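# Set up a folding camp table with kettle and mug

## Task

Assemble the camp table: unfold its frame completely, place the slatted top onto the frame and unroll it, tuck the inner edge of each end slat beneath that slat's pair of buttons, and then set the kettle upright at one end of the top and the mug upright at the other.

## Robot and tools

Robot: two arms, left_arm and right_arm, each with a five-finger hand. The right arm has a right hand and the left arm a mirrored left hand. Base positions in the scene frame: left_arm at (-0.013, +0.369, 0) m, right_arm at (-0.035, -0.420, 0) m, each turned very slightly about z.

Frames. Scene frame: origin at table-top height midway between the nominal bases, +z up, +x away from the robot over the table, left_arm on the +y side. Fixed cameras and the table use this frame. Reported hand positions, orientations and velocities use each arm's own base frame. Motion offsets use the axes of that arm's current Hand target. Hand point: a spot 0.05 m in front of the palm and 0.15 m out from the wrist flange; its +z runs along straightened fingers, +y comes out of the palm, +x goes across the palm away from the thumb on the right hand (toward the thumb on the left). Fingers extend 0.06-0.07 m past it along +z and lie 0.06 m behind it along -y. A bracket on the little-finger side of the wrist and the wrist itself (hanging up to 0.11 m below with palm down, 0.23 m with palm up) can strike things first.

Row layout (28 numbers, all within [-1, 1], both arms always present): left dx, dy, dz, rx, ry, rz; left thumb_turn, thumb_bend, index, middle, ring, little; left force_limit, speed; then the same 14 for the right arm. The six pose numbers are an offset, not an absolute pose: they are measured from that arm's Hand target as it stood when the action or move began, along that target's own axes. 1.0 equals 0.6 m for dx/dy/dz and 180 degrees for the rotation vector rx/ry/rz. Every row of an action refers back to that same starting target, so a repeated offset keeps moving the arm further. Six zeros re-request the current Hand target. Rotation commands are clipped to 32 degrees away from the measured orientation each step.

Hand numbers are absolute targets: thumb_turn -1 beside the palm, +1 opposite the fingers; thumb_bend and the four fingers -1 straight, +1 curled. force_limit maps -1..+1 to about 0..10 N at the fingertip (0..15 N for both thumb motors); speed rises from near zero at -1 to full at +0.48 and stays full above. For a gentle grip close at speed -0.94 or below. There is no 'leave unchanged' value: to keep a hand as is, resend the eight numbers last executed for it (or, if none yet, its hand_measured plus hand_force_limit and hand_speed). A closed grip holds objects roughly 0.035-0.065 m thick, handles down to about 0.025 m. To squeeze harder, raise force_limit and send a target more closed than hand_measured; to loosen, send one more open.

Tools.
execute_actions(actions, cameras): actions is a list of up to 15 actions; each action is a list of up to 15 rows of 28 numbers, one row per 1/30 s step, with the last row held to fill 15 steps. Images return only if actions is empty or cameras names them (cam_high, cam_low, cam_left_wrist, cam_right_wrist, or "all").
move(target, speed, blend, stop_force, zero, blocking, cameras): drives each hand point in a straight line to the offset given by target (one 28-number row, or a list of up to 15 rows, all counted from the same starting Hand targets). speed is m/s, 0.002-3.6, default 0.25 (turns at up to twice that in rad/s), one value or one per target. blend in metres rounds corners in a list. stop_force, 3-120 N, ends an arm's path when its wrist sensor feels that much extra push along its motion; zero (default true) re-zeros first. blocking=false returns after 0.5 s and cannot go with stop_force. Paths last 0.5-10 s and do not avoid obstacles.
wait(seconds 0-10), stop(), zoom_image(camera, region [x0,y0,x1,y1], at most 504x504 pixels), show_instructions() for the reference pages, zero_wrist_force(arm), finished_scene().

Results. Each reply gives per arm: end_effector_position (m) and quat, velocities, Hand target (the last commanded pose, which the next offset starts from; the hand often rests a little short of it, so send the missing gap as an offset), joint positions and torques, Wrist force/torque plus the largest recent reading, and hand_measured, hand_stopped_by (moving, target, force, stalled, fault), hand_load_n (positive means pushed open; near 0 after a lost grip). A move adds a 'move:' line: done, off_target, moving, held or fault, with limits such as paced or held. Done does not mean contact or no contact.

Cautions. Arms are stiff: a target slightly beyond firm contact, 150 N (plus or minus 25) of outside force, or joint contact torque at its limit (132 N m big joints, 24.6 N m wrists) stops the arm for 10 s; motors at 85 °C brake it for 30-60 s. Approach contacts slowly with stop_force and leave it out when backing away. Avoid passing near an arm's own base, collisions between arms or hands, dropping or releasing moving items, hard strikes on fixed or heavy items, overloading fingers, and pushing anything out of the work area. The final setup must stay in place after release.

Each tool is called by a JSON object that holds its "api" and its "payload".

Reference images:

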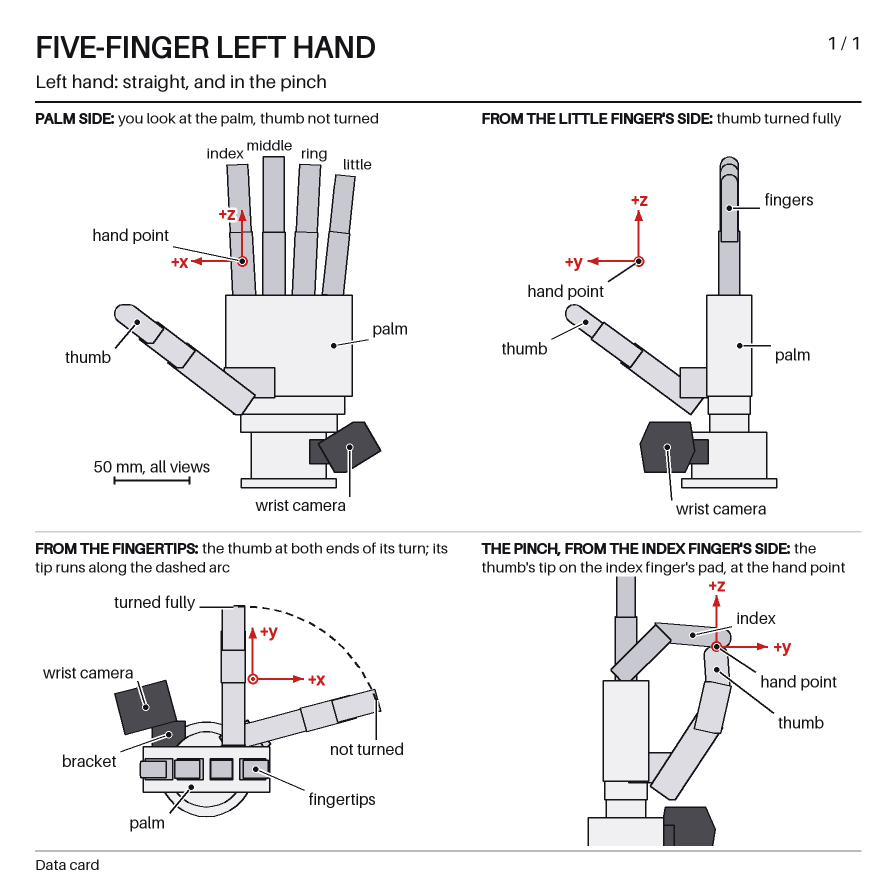

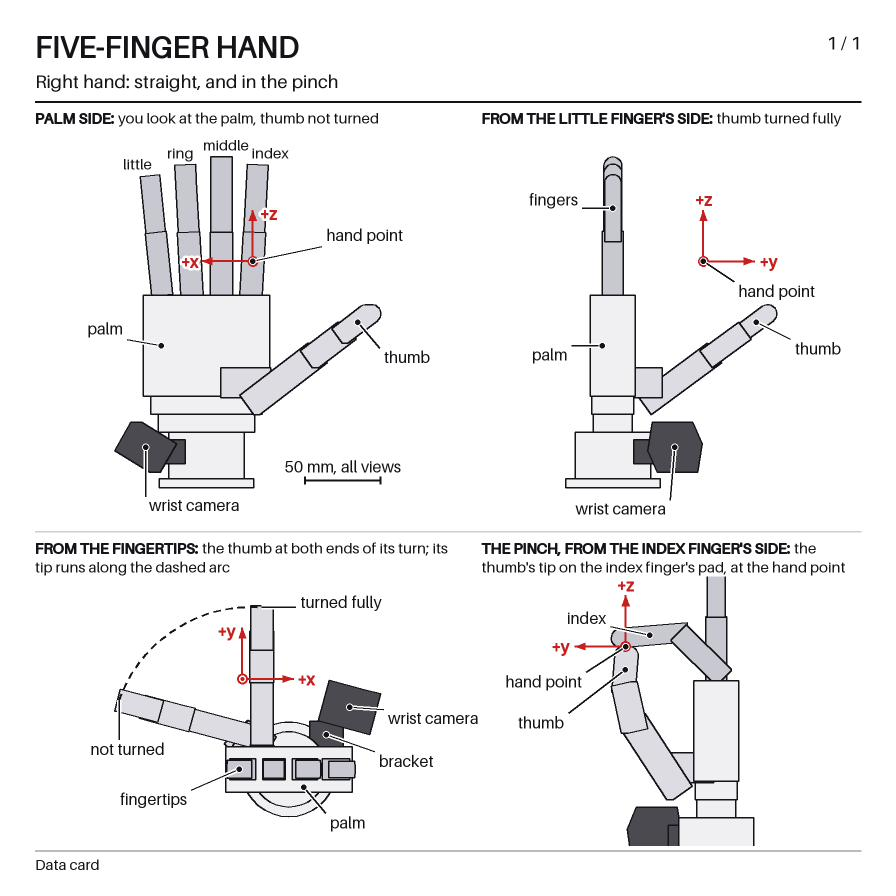

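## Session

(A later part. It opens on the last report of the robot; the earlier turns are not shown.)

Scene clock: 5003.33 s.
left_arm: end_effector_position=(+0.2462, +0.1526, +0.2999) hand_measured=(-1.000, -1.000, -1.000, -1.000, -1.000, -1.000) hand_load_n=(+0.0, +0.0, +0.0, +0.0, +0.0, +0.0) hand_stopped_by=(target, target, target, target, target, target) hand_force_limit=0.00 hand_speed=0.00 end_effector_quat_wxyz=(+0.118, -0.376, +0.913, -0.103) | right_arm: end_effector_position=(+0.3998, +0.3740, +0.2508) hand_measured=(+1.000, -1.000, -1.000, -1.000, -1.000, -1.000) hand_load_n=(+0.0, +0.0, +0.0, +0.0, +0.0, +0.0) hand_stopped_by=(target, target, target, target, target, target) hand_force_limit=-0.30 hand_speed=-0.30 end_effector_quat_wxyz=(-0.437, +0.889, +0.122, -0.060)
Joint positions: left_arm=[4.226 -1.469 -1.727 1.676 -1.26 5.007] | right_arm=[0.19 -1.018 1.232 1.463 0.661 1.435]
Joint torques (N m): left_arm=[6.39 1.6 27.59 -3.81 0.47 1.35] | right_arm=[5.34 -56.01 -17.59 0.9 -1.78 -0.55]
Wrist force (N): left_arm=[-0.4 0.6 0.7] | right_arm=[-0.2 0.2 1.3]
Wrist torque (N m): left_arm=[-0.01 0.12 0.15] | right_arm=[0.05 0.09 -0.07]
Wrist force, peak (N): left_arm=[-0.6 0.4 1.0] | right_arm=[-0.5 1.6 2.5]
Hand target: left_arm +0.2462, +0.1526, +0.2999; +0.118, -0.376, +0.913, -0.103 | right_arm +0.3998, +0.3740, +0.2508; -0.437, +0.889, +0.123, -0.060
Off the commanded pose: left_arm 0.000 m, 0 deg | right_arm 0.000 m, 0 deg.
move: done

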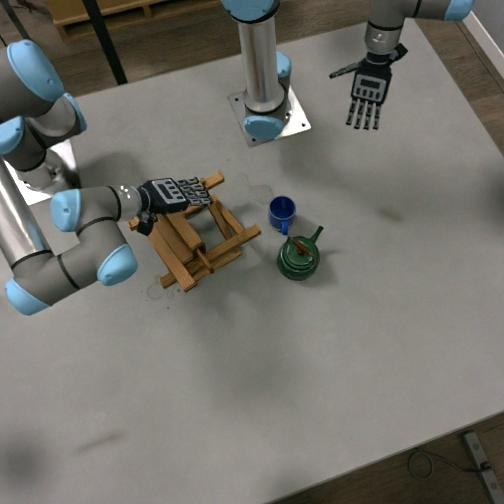

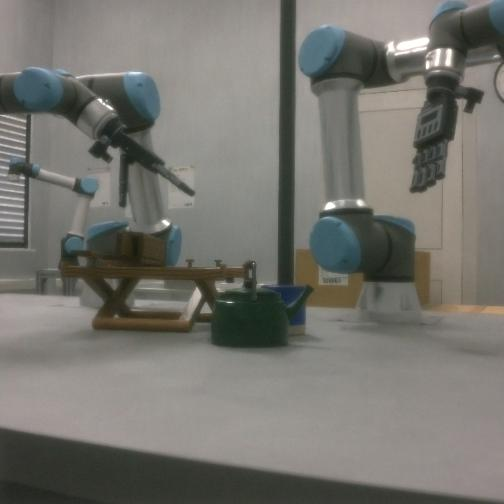

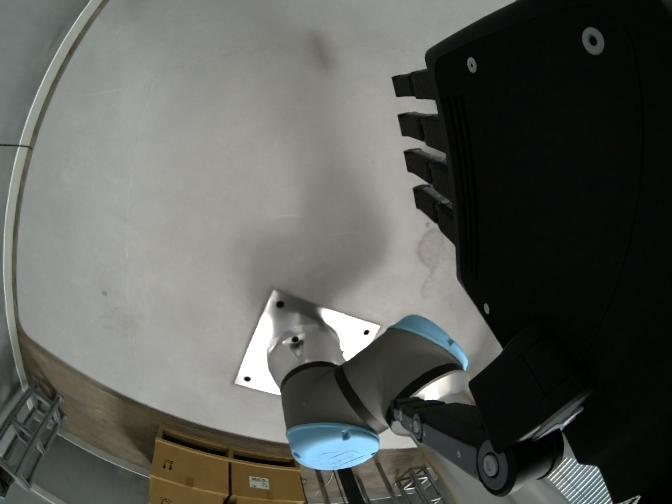

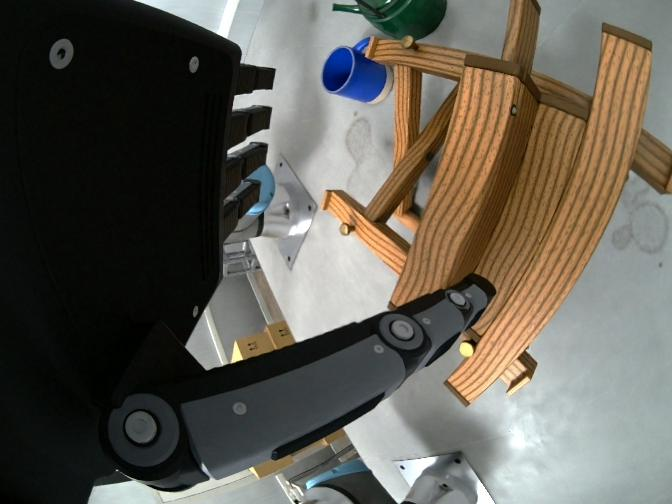

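{"api": "move", "payload": {"target": [0,0,0,0,0,0,-1,-1,-1,-1,-1,-1,0,0, 0,0.072,0.0565,0,0,0,1,-1,-1,-1,-1,-1,-0.3,-0.3], "cameras": ["all"], "speed": 0.15, "stop_force": 6}}

{"api": "zoom_image", "payload": {"camera": "cam_high", "region": [110, 150, 340, 310]}}

{"api": "zoom_image", "payload": {"camera": "cam_low", "region": [50, 190, 210, 290]}}

{"api": "zoom_image", "payload": {"camera": "cam_right_wrist", "region": [200, 0, 670, 440]}}

Scene clock: 5030.40 s.
left_arm: end_effector_position=(+0.2462, +0.1526, +0.2999) hand_measured=(-1.000, -1.000, -1.000, -1.000, -1.000, -1.000) hand_load_n=(+0.0, +0.0, +0.0, +0.0, +0.0, +0.0) hand_stopped_by=(target, target, target, target, target, target) hand_force_limit=0.00 hand_speed=0.00 end_effector_quat_wxyz=(+0.118, -0.376, +0.913, -0.103) | right_arm: end_effector_position=(+0.3997, +0.3745, +0.1959) hand_measured=(+1.000, -1.000, -1.000, -1.000, -1.000, -1.000) hand_load_n=(+0.0, +0.0, +0.0, +0.0, +0.0, +0.0) hand_stopped_by=(target, target, target, target, target, target) hand_force_limit=-0.30 hand_speed=-0.30 end_effector_quat_wxyz=(-0.437, +0.889, +0.123, -0.060)
Joint positions: left_arm=[4.226 -1.469 -1.727 1.676 -1.26 5.007] | right_arm=[0.191 -0.981 1.318 1.339 0.661 1.436]
Joint torques (N m): left_arm=[6.63 2.16 27.45 -3.88 0.61 1.22] | right_arm=[3.7 -57.82 -26.56 1.28 -2.44 -0.89]
Wrist force (N): left_arm=[-0.2 0.4 0.9] | right_arm=[-0.5 -0.1 1.6]
Wrist torque (N m): left_arm=[-0.06 0.08 0.17] | right_arm=[0.00 0.09 -0.06]
Wrist force, peak (N): left_arm=[-0.3 0.9 0.8] | right_arm=[-0.4 0.9 2.3]
Hand target: left_arm +0.2462, +0.1526, +0.2999; +0.118, -0.376, +0.913, -0.103 | right_arm +0.3997, +0.3745, +0.1959; -0.437, +0.889, +0.123, -0.060
Off the commanded pose: left_arm 0.000 m, 0 deg | right_arm 0.000 m, 0 deg.
move: done

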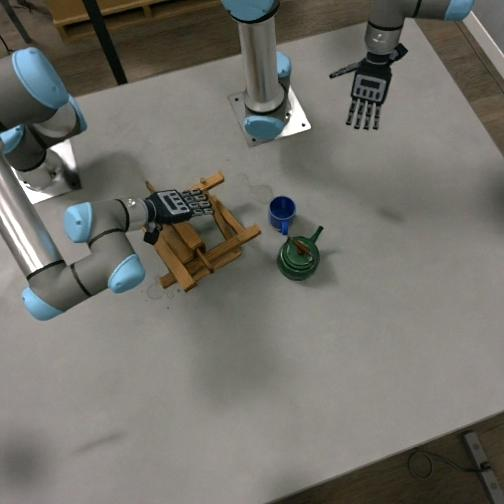

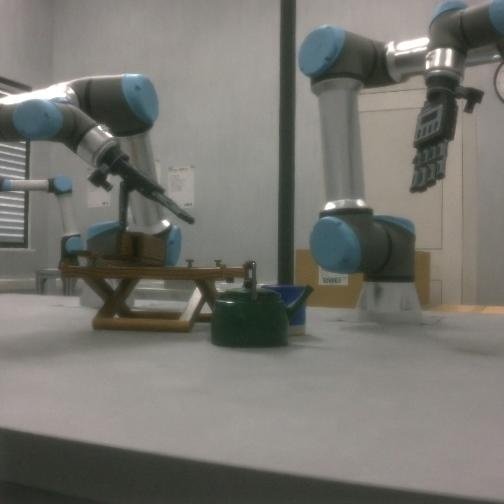

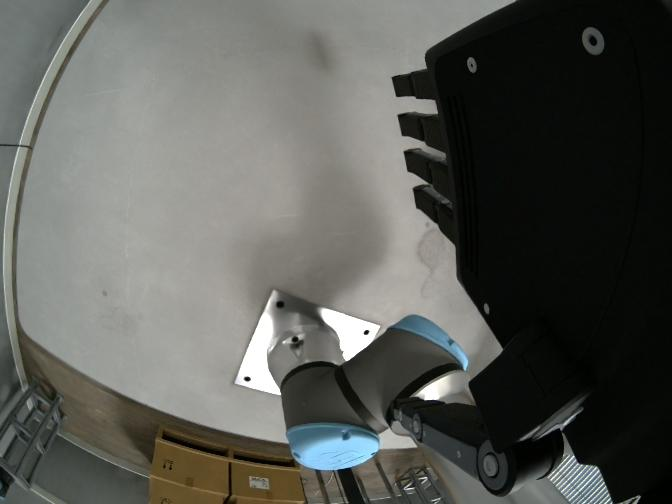

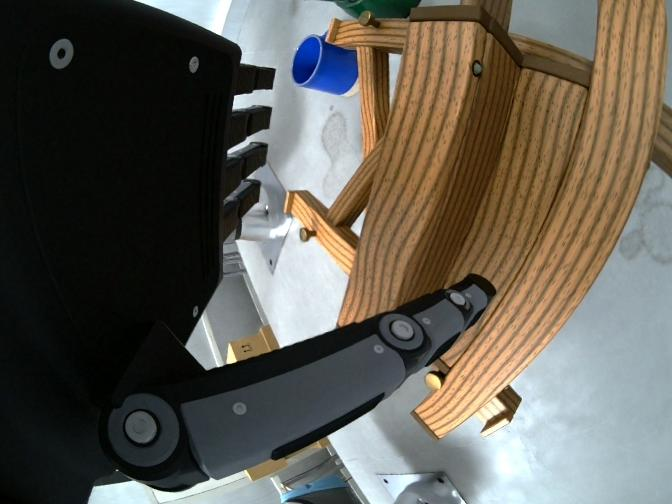

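Scaled by 2.191 from the camera's 504x504 image, which has a finer 720x720 frame.

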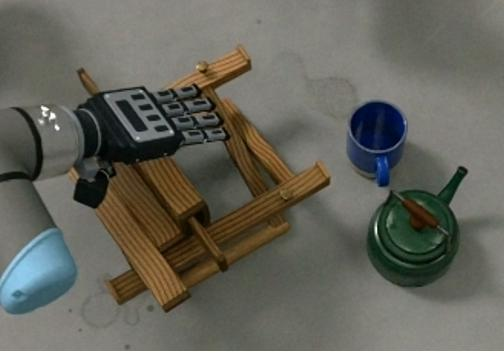

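Scaled by 3.150 from the camera's 504x504 image, which has a finer 720x720 frame.

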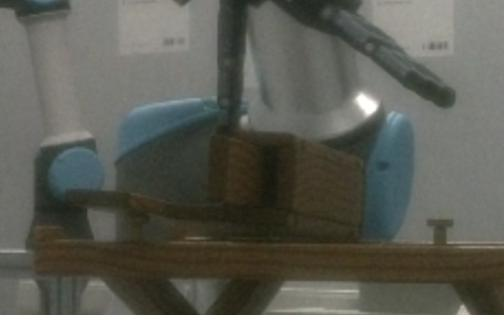

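Scaled by 1.072 from the camera's 672x504 image, which has a finer 960x720 frame.

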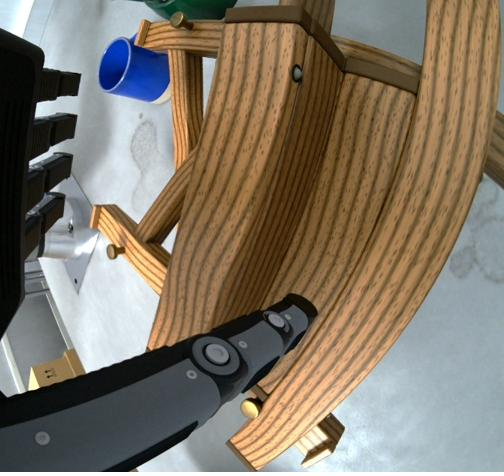

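{"api": "zoom_image", "payload": {"camera": "cam_right_wrist", "region": [380, 0, 620, 180]}}

{"api": "zoom_image", "payload": {"camera": "cam_low", "region": [80, 220, 180, 280]}}

{"api": "zoom_image", "payload": {"camera": "cam_high", "region": [150, 200, 230, 300]}}

Scaled by 2.100 from the camera's 672x504 image, which has a finer 960x720 frame.

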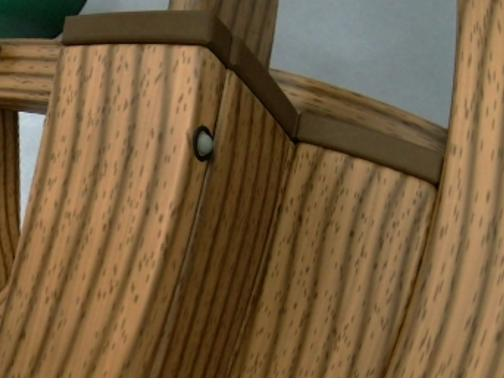

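Scaled by 5.040 from the camera's 504x504 image, which has a finer 720x720 frame.

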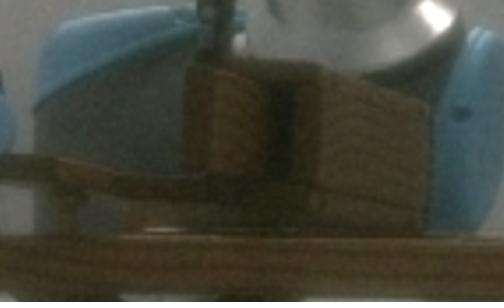

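Scaled by 5.040 from the camera's 504x504 image, which has a finer 720x720 frame.

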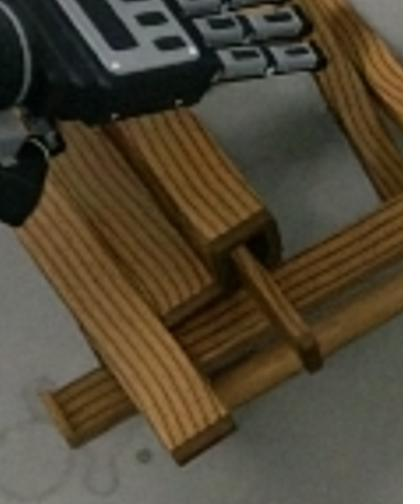

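{"api": "move", "payload": {"target": [0.1133,-0.712,0.1907,0.265,0.279,0.263,-1,-1,-1,-1,-1,-1,0,0, 0,0,0,0,0,0,1,-1,-1,-1,-1,-1,-0.3,-0.3], "cameras": ["all"], "speed": 0.25}}

{"api": "zoom_image", "payload": {"camera": "cam_left_wrist", "region": [50, 0, 550, 450]}}

Scene clock: 5203.67 s.
left_arm: end_effector_position=(+0.5160, -0.2043, +0.3001) hand_measured=(-1.000, -1.000, -1.000, -1.000, -1.000, -1.000) hand_load_n=(-0.5, +0.0, +0.0, +0.0, +0.0, +0.0) hand_stopped_by=(target, target, target, target, target, target) hand_force_limit=0.00 hand_speed=0.00 end_effector_quat_wxyz=(-0.096, +0.150, +0.829, -0.530) | right_arm: end_effector_position=(+0.3997, +0.3745, +0.1959) hand_measured=(+1.000, -1.000, -1.000, -1.000, -1.000, -1.000) hand_load_n=(+0.0, +0.0, +0.0, +0.0, +0.0, +0.0) hand_stopped_by=(target, target, target, target, target, target) hand_force_limit=-0.30 hand_speed=-0.30 end_effector_quat_wxyz=(-0.437, +0.889, +0.123, -0.060)
Joint positions: left_arm=[3.317 -2.312 -1.061 0.969 -0.674 5.667] | right_arm=[0.191 -0.981 1.318 1.339 0.661 1.436]
Joint torques (N m): left_arm=[-0.74 43 19.14 -3.54 -1.5 1.1] | right_arm=[-0.49 -56.47 -27.49 1.4 -2.63 -2.2]
Wrist force (N): left_arm=[0.1 0.5 1.1] | right_arm=[-0.5 0.0 1.2]
Wrist torque (N m): left_arm=[-0.08 0.12 0.23] | right_arm=[0.03 0.11 -0.06]
Wrist force, peak (N): left_arm=[-0.9 0.5 1.7] | right_arm=[-0.3 0.0 1.9]
Hand target: left_arm +0.5160, -0.2043, +0.3002; -0.096, +0.151, +0.829, -0.530 | right_arm +0.3997, +0.3745, +0.1959; -0.437, +0.889, +0.123, -0.060
Off the commanded pose: left_arm 0.000 m, 0 deg | right_arm 0.000 m, 0 deg.
move: done

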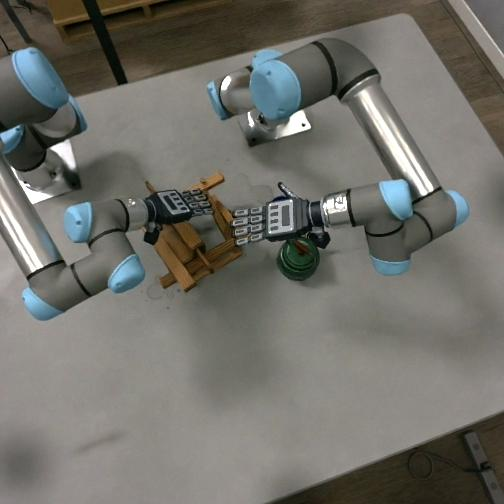

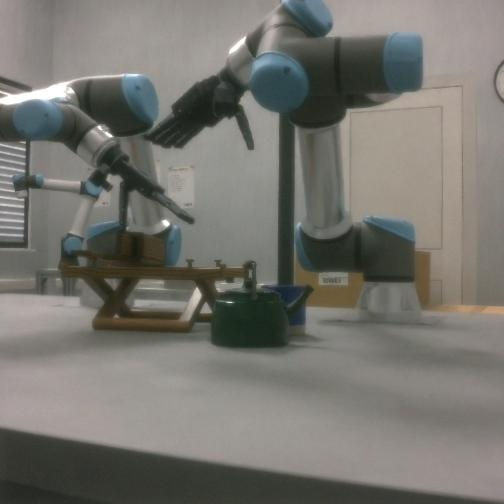

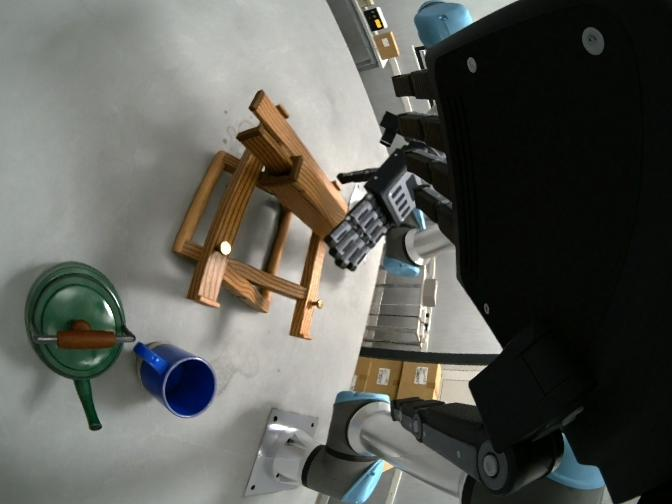

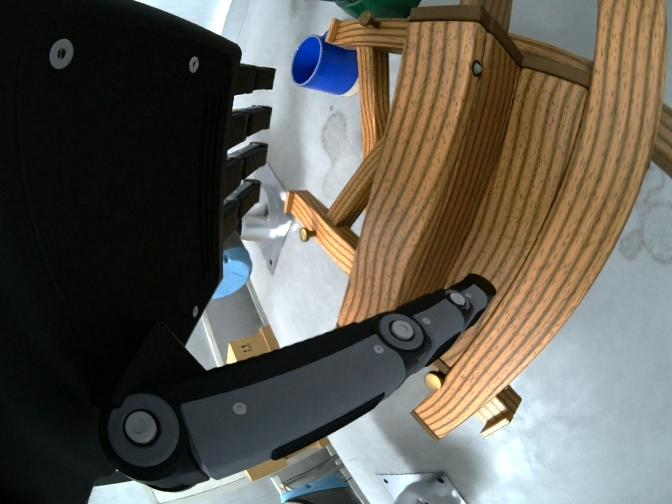

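Scaled by 1.008 from the camera's 672x504 image, which has a finer 960x720 frame.

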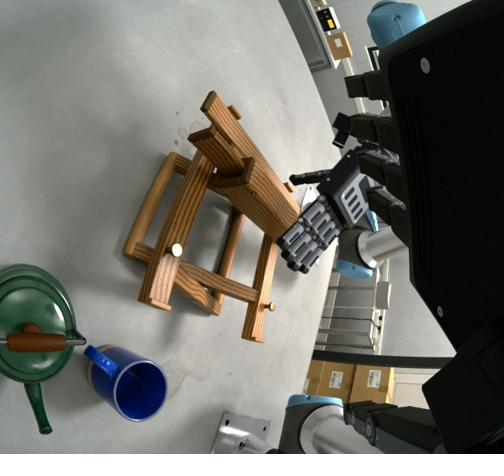

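{"api": "zoom_image", "payload": {"camera": "cam_left_wrist", "region": [210, 70, 370, 220]}}

Scaled by 3.150 from the camera's 672x504 image, which has a finer 960x720 frame.

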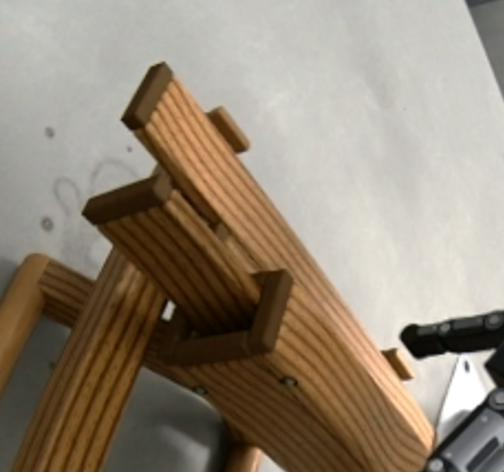

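{"api": "zoom_image", "payload": {"camera": "cam_left_wrist", "region": [230, 110, 310, 190]}}

Scaled by 6.300 from the camera's 672x504 image, which has a finer 960x720 frame.

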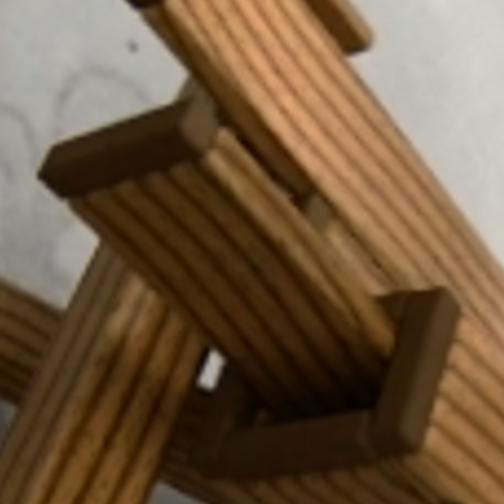

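{"api": "move", "payload": {"target": [0,0,0,0,0,0,-1,-1,-1,-1,-1,-1,0,0, 0.05,0.0873,-0.058,0,0,0,1,-1,-1,-1,-1,-1,-0.3,-0.3], "cameras": ["cam_right_wrist"], "speed": 0.2}}

{"api": "zoom_image", "payload": {"camera": "cam_right_wrist", "region": [300, 0, 620, 260]}}

Scene clock: 5296.63 s.
left_arm: end_effector_position=(+0.5160, -0.2043, +0.3002) hand_measured=(-1.000, -1.000, -1.000, -1.000, -1.000, -1.000) hand_load_n=(+0.0, +0.0, +0.0, +0.0, +0.0, +0.0) hand_stopped_by=(target, target, target, target, target, target) hand_force_limit=0.00 hand_speed=0.00 end_effector_quat_wxyz=(-0.096, +0.151, +0.829, -0.530) | right_arm: end_effector_position=(+0.4447, +0.3253, +0.1756) hand_measured=(+1.000, -1.000, -1.000, -1.000, -1.000, -1.000) hand_load_n=(+0.0, +0.0, +0.0, +0.0, +0.0, +0.0) hand_stopped_by=(target, target, target, target, target, target) hand_force_limit=-0.30 hand_speed=-0.30 end_effector_quat_wxyz=(-0.437, +0.889, +0.123, -0.060)
Joint positions: left_arm=[3.317 -2.312 -1.061 0.969 -0.674 5.667] | right_arm=[0.085 -0.903 1.278 1.433 0.679 1.268]
Joint torques (N m): left_arm=[-2.67 32.93 28.23 -4.16 -0.01 1.5] | right_arm=[-0.51 -58.54 -9.77 1.8 -2.62 0.29]
Wrist force (N): left_arm=[-0.1 0.4 0.8] | right_arm=[-0.1 0.5 1.5]
Wrist torque (N m): left_arm=[-0.08 0.14 0.21] | right_arm=[0.05 0.07 -0.07]
Wrist force, peak (N): left_arm=[0.2 0.5 1.3] | right_arm=[-1.2 -1.3 2.5]
Hand target: left_arm +0.5160, -0.2043, +0.3002; -0.096, +0.151, +0.829, -0.530 | right_arm +0.4447, +0.3253, +0.1756; -0.437, +0.889, +0.123, -0.060
Off the commanded pose: left_arm 0.000 m, 0 deg | right_arm 0.000 m, 0 deg.
move: done
Images, in order (width x height): cam_right_wrist 672x504.

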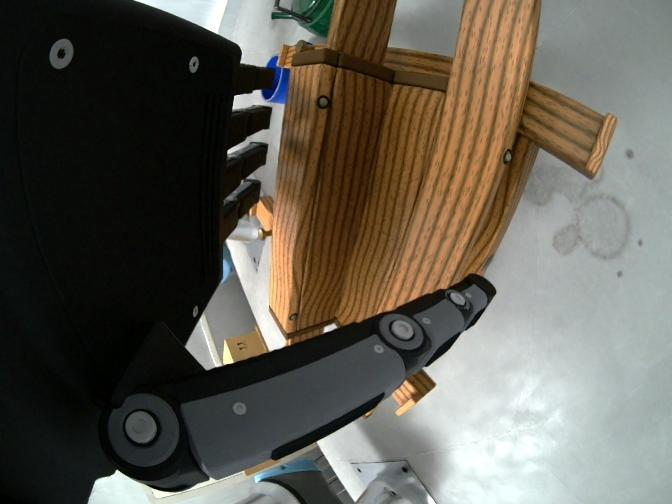

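Scaled by 1.575 from the camera's 672x504 image, which has a finer 960x720 frame.

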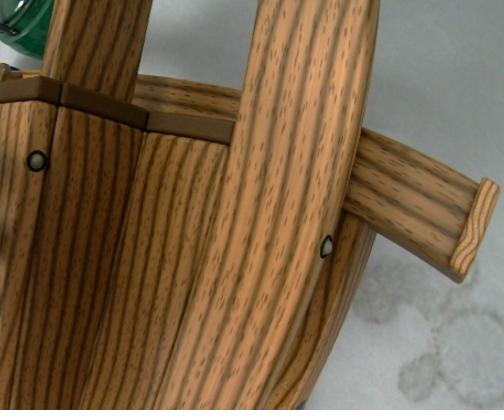

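{"api": "move", "payload": {"target": [-0.029,0.0733,0.12,0,0,0,-1,-1,-1,-1,-1,-1,0,0, 0,0,0,0,0,0,1,-1,-1,-1,-1,-1,-0.3,-0.3], "cameras": ["cam_left_wrist","cam_high","cam_low"], "speed": 0.2}}

{"api": "zoom_image", "payload": {"camera": "cam_left_wrist", "region": [180, 40, 400, 260]}}

Scene clock: 5332.83 s.
left_arm: end_effector_position=(+0.5159, -0.2543, +0.2301) hand_measured=(-1.000, -1.000, -1.000, -1.000, -1.000, -1.000) hand_load_n=(+0.0, +0.0, -0.5, +0.0, -0.5, +0.0) hand_stopped_by=(target, target, target, target, target, target) hand_force_limit=0.00 hand_speed=0.00 end_effector_quat_wxyz=(-0.096, +0.150, +0.829, -0.530) | right_arm: end_effector_position=(+0.4447, +0.3253, +0.1756) hand_measured=(+1.000, -1.000, -1.000, -1.000, -1.000, -1.000) hand_load_n=(+0.0, -0.5, +0.0, -0.5, +0.0, +0.0) hand_stopped_by=(target, target, target, target, target, target) hand_force_limit=-0.30 hand_speed=-0.30 end_effector_quat_wxyz=(-0.437, +0.889, +0.123, -0.060)
Joint positions: left_arm=[3.235 -2.386 -1.102 1.159 -0.616 5.572] | right_arm=[0.085 -0.903 1.278 1.433 0.679 1.268]
Joint torques (N m): left_arm=[0.93 53.47 27.32 -0.96 -1.61 0.52] | right_arm=[-4.88 -60.77 -9.98 3.76 -2.51 -2.49]
Wrist force (N): left_arm=[0.0 0.5 0.9] | right_arm=[0.0 0.5 1.4]
Wrist torque (N m): left_arm=[-0.09 0.14 0.10] | right_arm=[0.05 0.05 -0.05]
Wrist force, peak (N): left_arm=[-0.3 1.4 2.5] | right_arm=[0.4 0.5 1.7]
Hand target: left_arm +0.5159, -0.2543, +0.2300; -0.096, +0.151, +0.829, -0.530 | right_arm +0.4447, +0.3253, +0.1756; -0.437, +0.889, +0.123, -0.060
Off the commanded pose: left_arm 0.000 m, 0 deg | right_arm 0.000 m, 0 deg.
move: done
Images, in order (width x height): cam_high 504x504, cam_low 504x504, cam_left_wrist 672x504.

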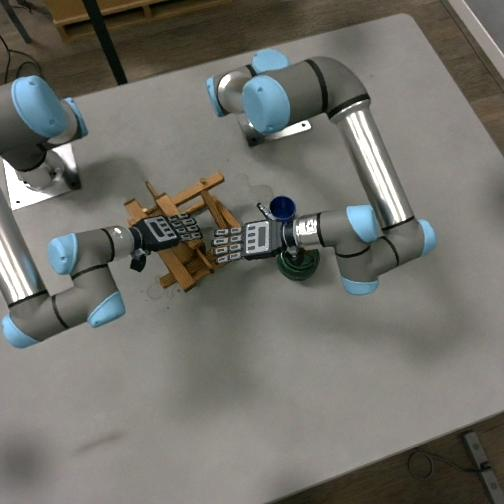

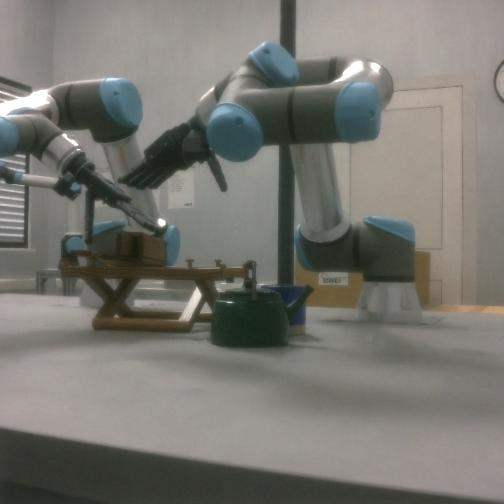

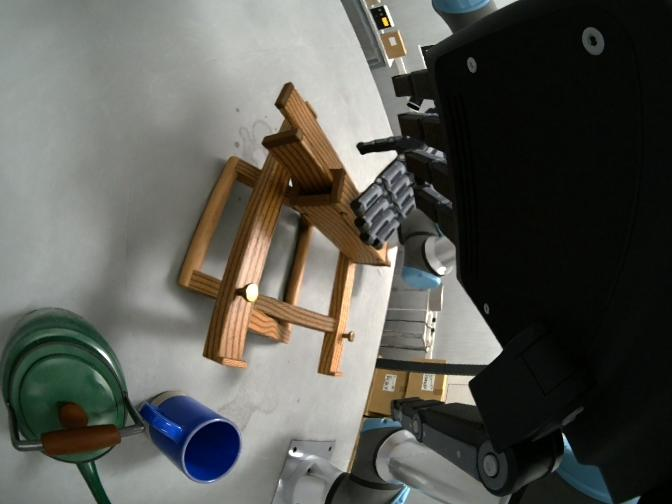

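Scaled by 2.291 from the camera's 672x504 image, which has a finer 960x720 frame.

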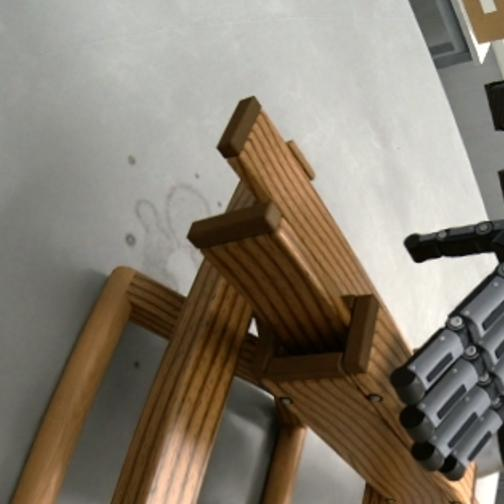

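{"api": "zoom_image", "payload": {"camera": "cam_left_wrist", "region": [260, 120, 360, 220]}}

{"api": "zoom_image", "payload": {"camera": "cam_low", "region": [90, 220, 180, 275]}}

Scaled by 5.040 from the camera's 672x504 image, which has a finer 960x720 frame.

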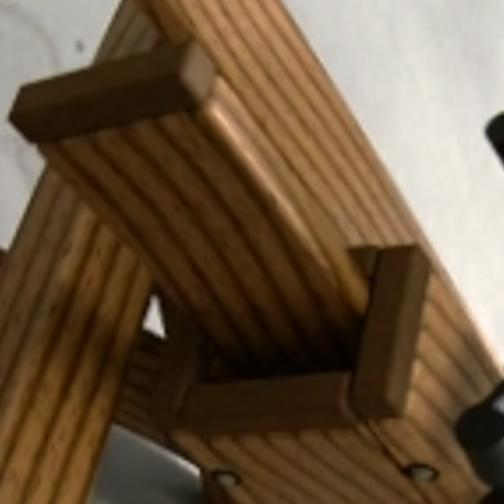

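Scaled by 5.600 from the camera's 504x504 image, which has a finer 720x720 frame.

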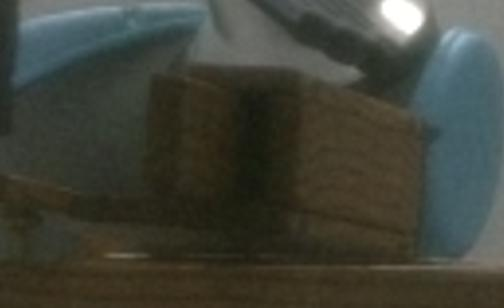

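{"api": "wait", "payload": {"seconds": 0.1, "cameras": ["cam_right_wrist","cam_left_wrist"]}}

{"api": "zoom_image", "payload": {"camera": "cam_right_wrist", "region": [320, 30, 440, 150]}}

{"api": "zoom_image", "payload": {"camera": "cam_left_wrist", "region": [280, 160, 350, 230]}}

Scene clock: 5382.03 s.
left_arm: end_effector_position=(+0.5159, -0.2543, +0.2300) hand_measured=(-1.000, -1.000, -1.000, -1.000, -1.000, -1.000) hand_load_n=(+0.0, +0.0, +0.0, +0.0, +0.0, -0.5) hand_stopped_by=(target, target, target, target, target, target) hand_force_limit=0.00 hand_speed=0.00 end_effector_quat_wxyz=(-0.096, +0.151, +0.829, -0.530) | right_arm: end_effector_position=(+0.4447, +0.3253, +0.1756) hand_measured=(+1.000, -1.000, -1.000, -1.000, -1.000, -1.000) hand_load_n=(+0.0, +0.0, +0.0, +0.0, +0.0, +0.0) hand_stopped_by=(target, target, target, target, target, target) hand_force_limit=-0.30 hand_speed=-0.30 end_effector_quat_wxyz=(-0.437, +0.889, +0.123, -0.060)
Joint positions: left_arm=[3.235 -2.386 -1.102 1.159 -0.616 5.571] | right_arm=[0.085 -0.903 1.278 1.433 0.679 1.268]
Joint torques (N m): left_arm=[-2.05 56.73 27.85 -0.43 -1.55 -1.3] | right_arm=[-4.59 -60.08 -9.64 3.3 -2.67 -2.01]
Wrist force (N): left_arm=[0.0 0.4 0.9] | right_arm=[0.0 0.4 1.3]
Wrist torque (N m): left_arm=[-0.10 0.13 0.11] | right_arm=[0.03 0.06 -0.07]
Wrist force, peak (N): left_arm=[-0.1 0.5 1.2] | right_arm=[0.0 0.6 1.7]
Hand target: left_arm +0.5159, -0.2543, +0.2300; -0.096, +0.151, +0.829, -0.530 | right_arm +0.4447, +0.3253, +0.1756; -0.437, +0.889, +0.123, -0.060
Off the commanded pose: left_arm 0.000 m, 0 deg | right_arm 0.000 m, 0 deg.
wait: 0.10 s; at rest from the start
Images, in order (width x height): cam_left_wrist 672x504, cam_right_wrist 672x504.

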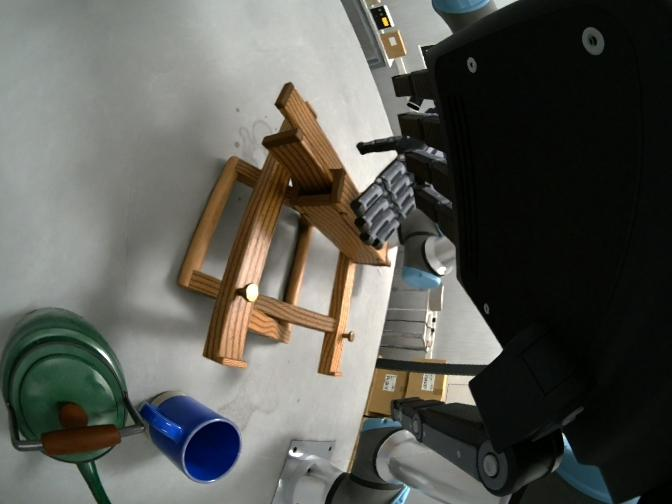

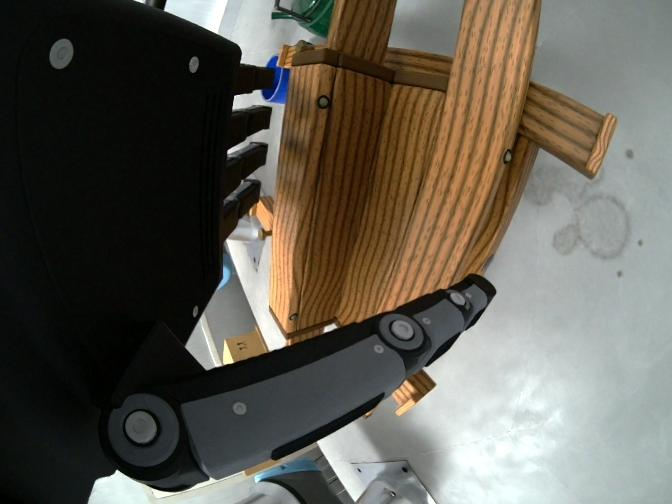

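Scaled by 4.200 from the camera's 672x504 image, which has a finer 960x720 frame.

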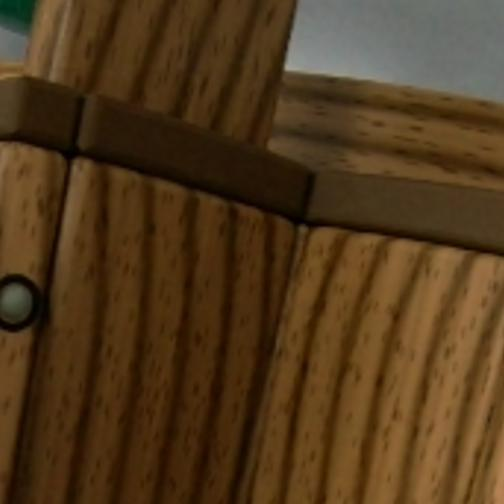

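Scaled by 7.200 from the camera's 672x504 image, which has a finer 960x720 frame.

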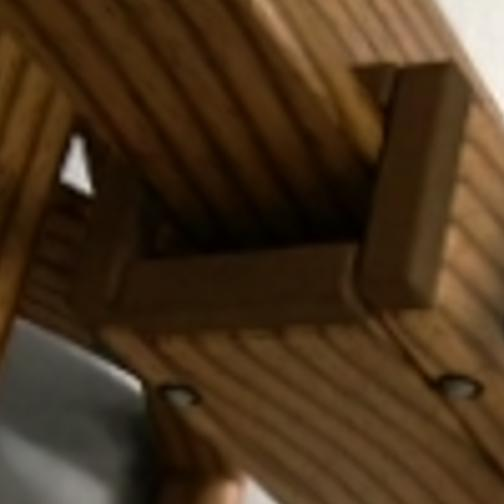

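{"api": "move", "payload": {"target": [0,-0.15,-0.35,0,0,0,-1,-1,-1,-1,-1,-1,0,0, 0,0,0,0,0,0,1,-1,-1,-1,-1,-1,-0.3,-0.3], "speed": 0.3}}

{"api": "move", "payload": {"target": [0,0,0,0,0,0,-1,-1,-1,-1,-1,-1,0,0, 0.2,0,0,0,0,0,1,-1,-1,-1,-1,-1,-0.3,-0.3], "cameras": ["all"], "speed": 0.25}}

{"api": "zoom_image", "payload": {"camera": "cam_right_wrist", "region": [200, 80, 500, 380]}}

Scene clock: 5478.47 s.
left_arm: end_effector_position=(+0.5695, -0.1112, +0.3997) hand_measured=(-1.000, -1.000, -1.000, -1.000, -1.000, -1.000) hand_load_n=(+0.0, +0.0, -0.5, +0.0, +0.0, +0.0) hand_stopped_by=(target, target, target, target, target, target) hand_force_limit=0.00 hand_speed=0.00 end_effector_quat_wxyz=(-0.096, +0.151, +0.829, -0.530) | right_arm: end_effector_position=(+0.4447, +0.3253, +0.1756) hand_measured=(+1.000, -1.000, -1.000, -1.000, -1.000, -1.000) hand_load_n=(+0.0, +0.0, -0.5, +0.5, +0.0, +0.0) hand_stopped_by=(target, target, target, target, target, target) hand_force_limit=-0.30 hand_speed=-0.30 end_effector_quat_wxyz=(-0.437, +0.889, +0.123, -0.060)
Joint positions: left_arm=[3.441 -2.461 -0.553 0.52 -0.77 5.786] | right_arm=[0.085 -0.903 1.278 1.433 0.679 1.268]
Joint torques (N m): left_arm=[4.77 57.51 26.62 -3.95 2.7 0.98] | right_arm=[-3.06 -59.71 -8.98 2.11 -2.47 -1.74]
Wrist force (N): left_arm=[-0.1 0.3 1.1] | right_arm=[0.0 0.4 1.6]
Wrist torque (N m): left_arm=[-0.10 0.17 0.24] | right_arm=[0.02 0.05 -0.06]
Wrist force, peak (N): left_arm=[0.2 1.4 2.9] | right_arm=[-0.2 0.5 1.7]
Hand target: left_arm +0.5695, -0.1112, +0.3999; -0.096, +0.151, +0.829, -0.530 | right_arm +0.4447, +0.3253, +0.1756; -0.437, +0.889, +0.123, -0.060
Off the commanded pose: left_arm 0.000 m, 0 deg | right_arm 0.000 m, 0 deg.
move: done

Scene clock: 5479.53 s.
left_arm: end_effector_position=(+0.5695, -0.1112, +0.3999) hand_measured=(-1.000, -1.000, -1.000, -1.000, -1.000, -1.000) hand_load_n=(+0.0, +0.0, +0.0, +0.0, +0.0, +0.0) hand_stopped_by=(target, target, target, target, target, target) hand_force_limit=0.00 hand_speed=0.00 end_effector_quat_wxyz=(-0.096, +0.151, +0.829, -0.530) | right_arm: end_effector_position=(+0.5602, +0.3578, +0.1757) hand_measured=(+1.000, -1.000, -1.000, -1.000, -1.000, -1.000) hand_load_n=(+0.0, +0.0, +0.0, +0.0, +0.0, +0.0) hand_stopped_by=(target, target, target, target, target, target) hand_force_limit=-0.30 hand_speed=-0.30 end_effector_quat_wxyz=(-0.437, +0.889, +0.123, -0.060)
Joint positions: left_arm=[3.441 -2.461 -0.553 0.519 -0.77 5.786] | right_arm=[0.12 -0.557 0.634 1.689 0.672 1.322]
Joint torques (N m): left_arm=[6.69 59.13 29.1 -4.17 2.62 1.33] | right_arm=[-3.8 -60.18 -29.3 3.75 -2.49 1.68]
Wrist force (N): left_arm=[0.1 0.6 0.8] | right_arm=[-0.2 0.1 0.9]
Wrist torque (N m): left_arm=[-0.04 0.12 0.25] | right_arm=[0.04 0.12 0.06]
Wrist force, peak (N): left_arm=[-0.2 0.6 1.1] | right_arm=[-1.7 0.3 1.2]
Hand target: left_arm +0.5695, -0.1112, +0.3999; -0.096, +0.151, +0.829, -0.530 | right_arm +0.5603, +0.3577, +0.1757; -0.437, +0.889, +0.123, -0.060
Off the commanded pose: left_arm 0.000 m, 0 deg | right_arm 0.000 m, 0 deg.
move: done

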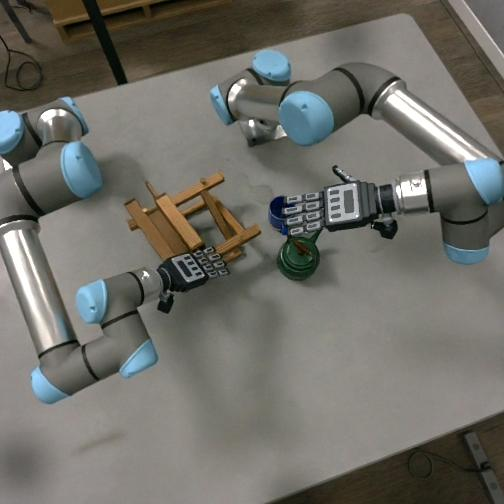

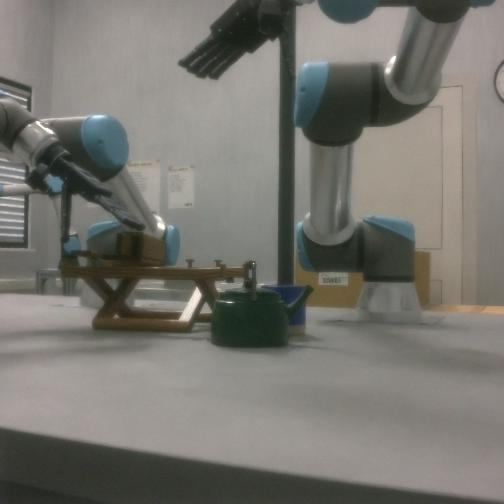

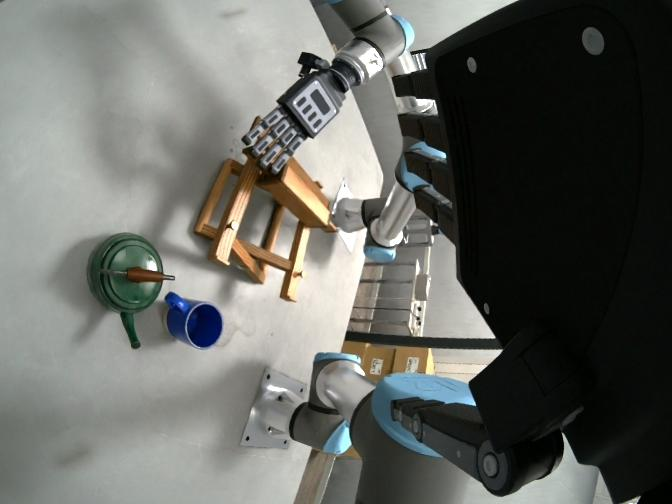

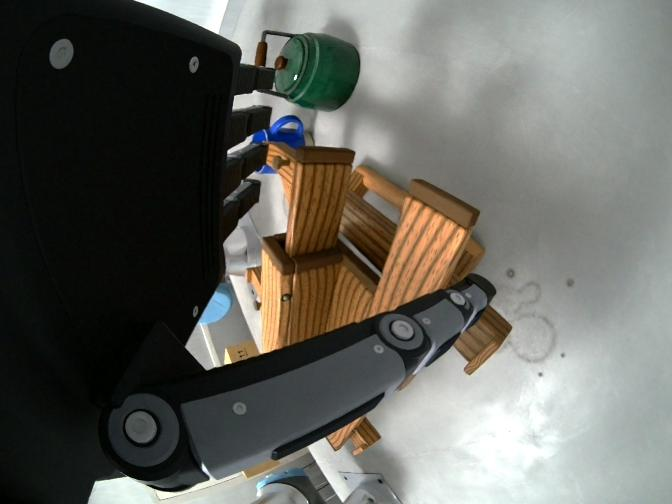

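Scaled by 1.680 from the camera's 672x504 image, which has a finer 960x720 frame.

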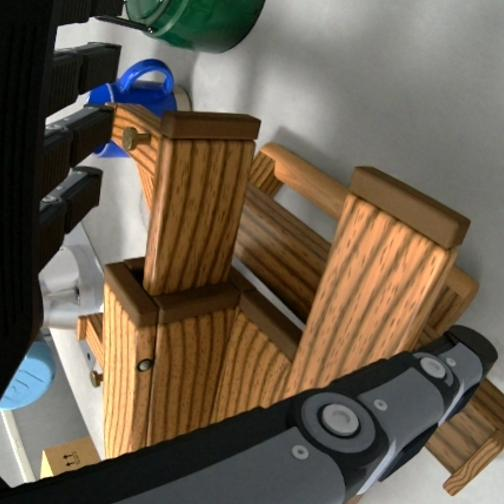

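{"api": "zoom_image", "payload": {"camera": "cam_right_wrist", "region": [250, 140, 400, 290]}}

Scaled by 3.360 from the camera's 672x504 image, which has a finer 960x720 frame.

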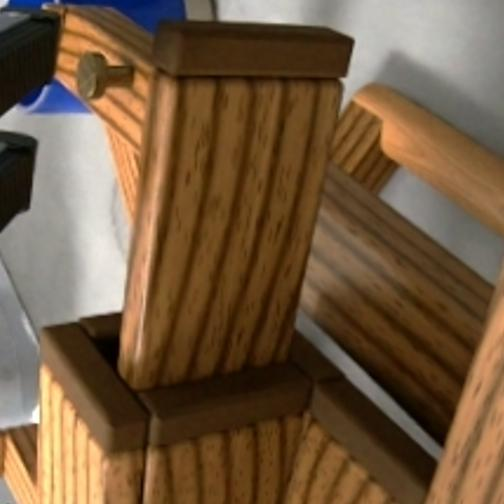

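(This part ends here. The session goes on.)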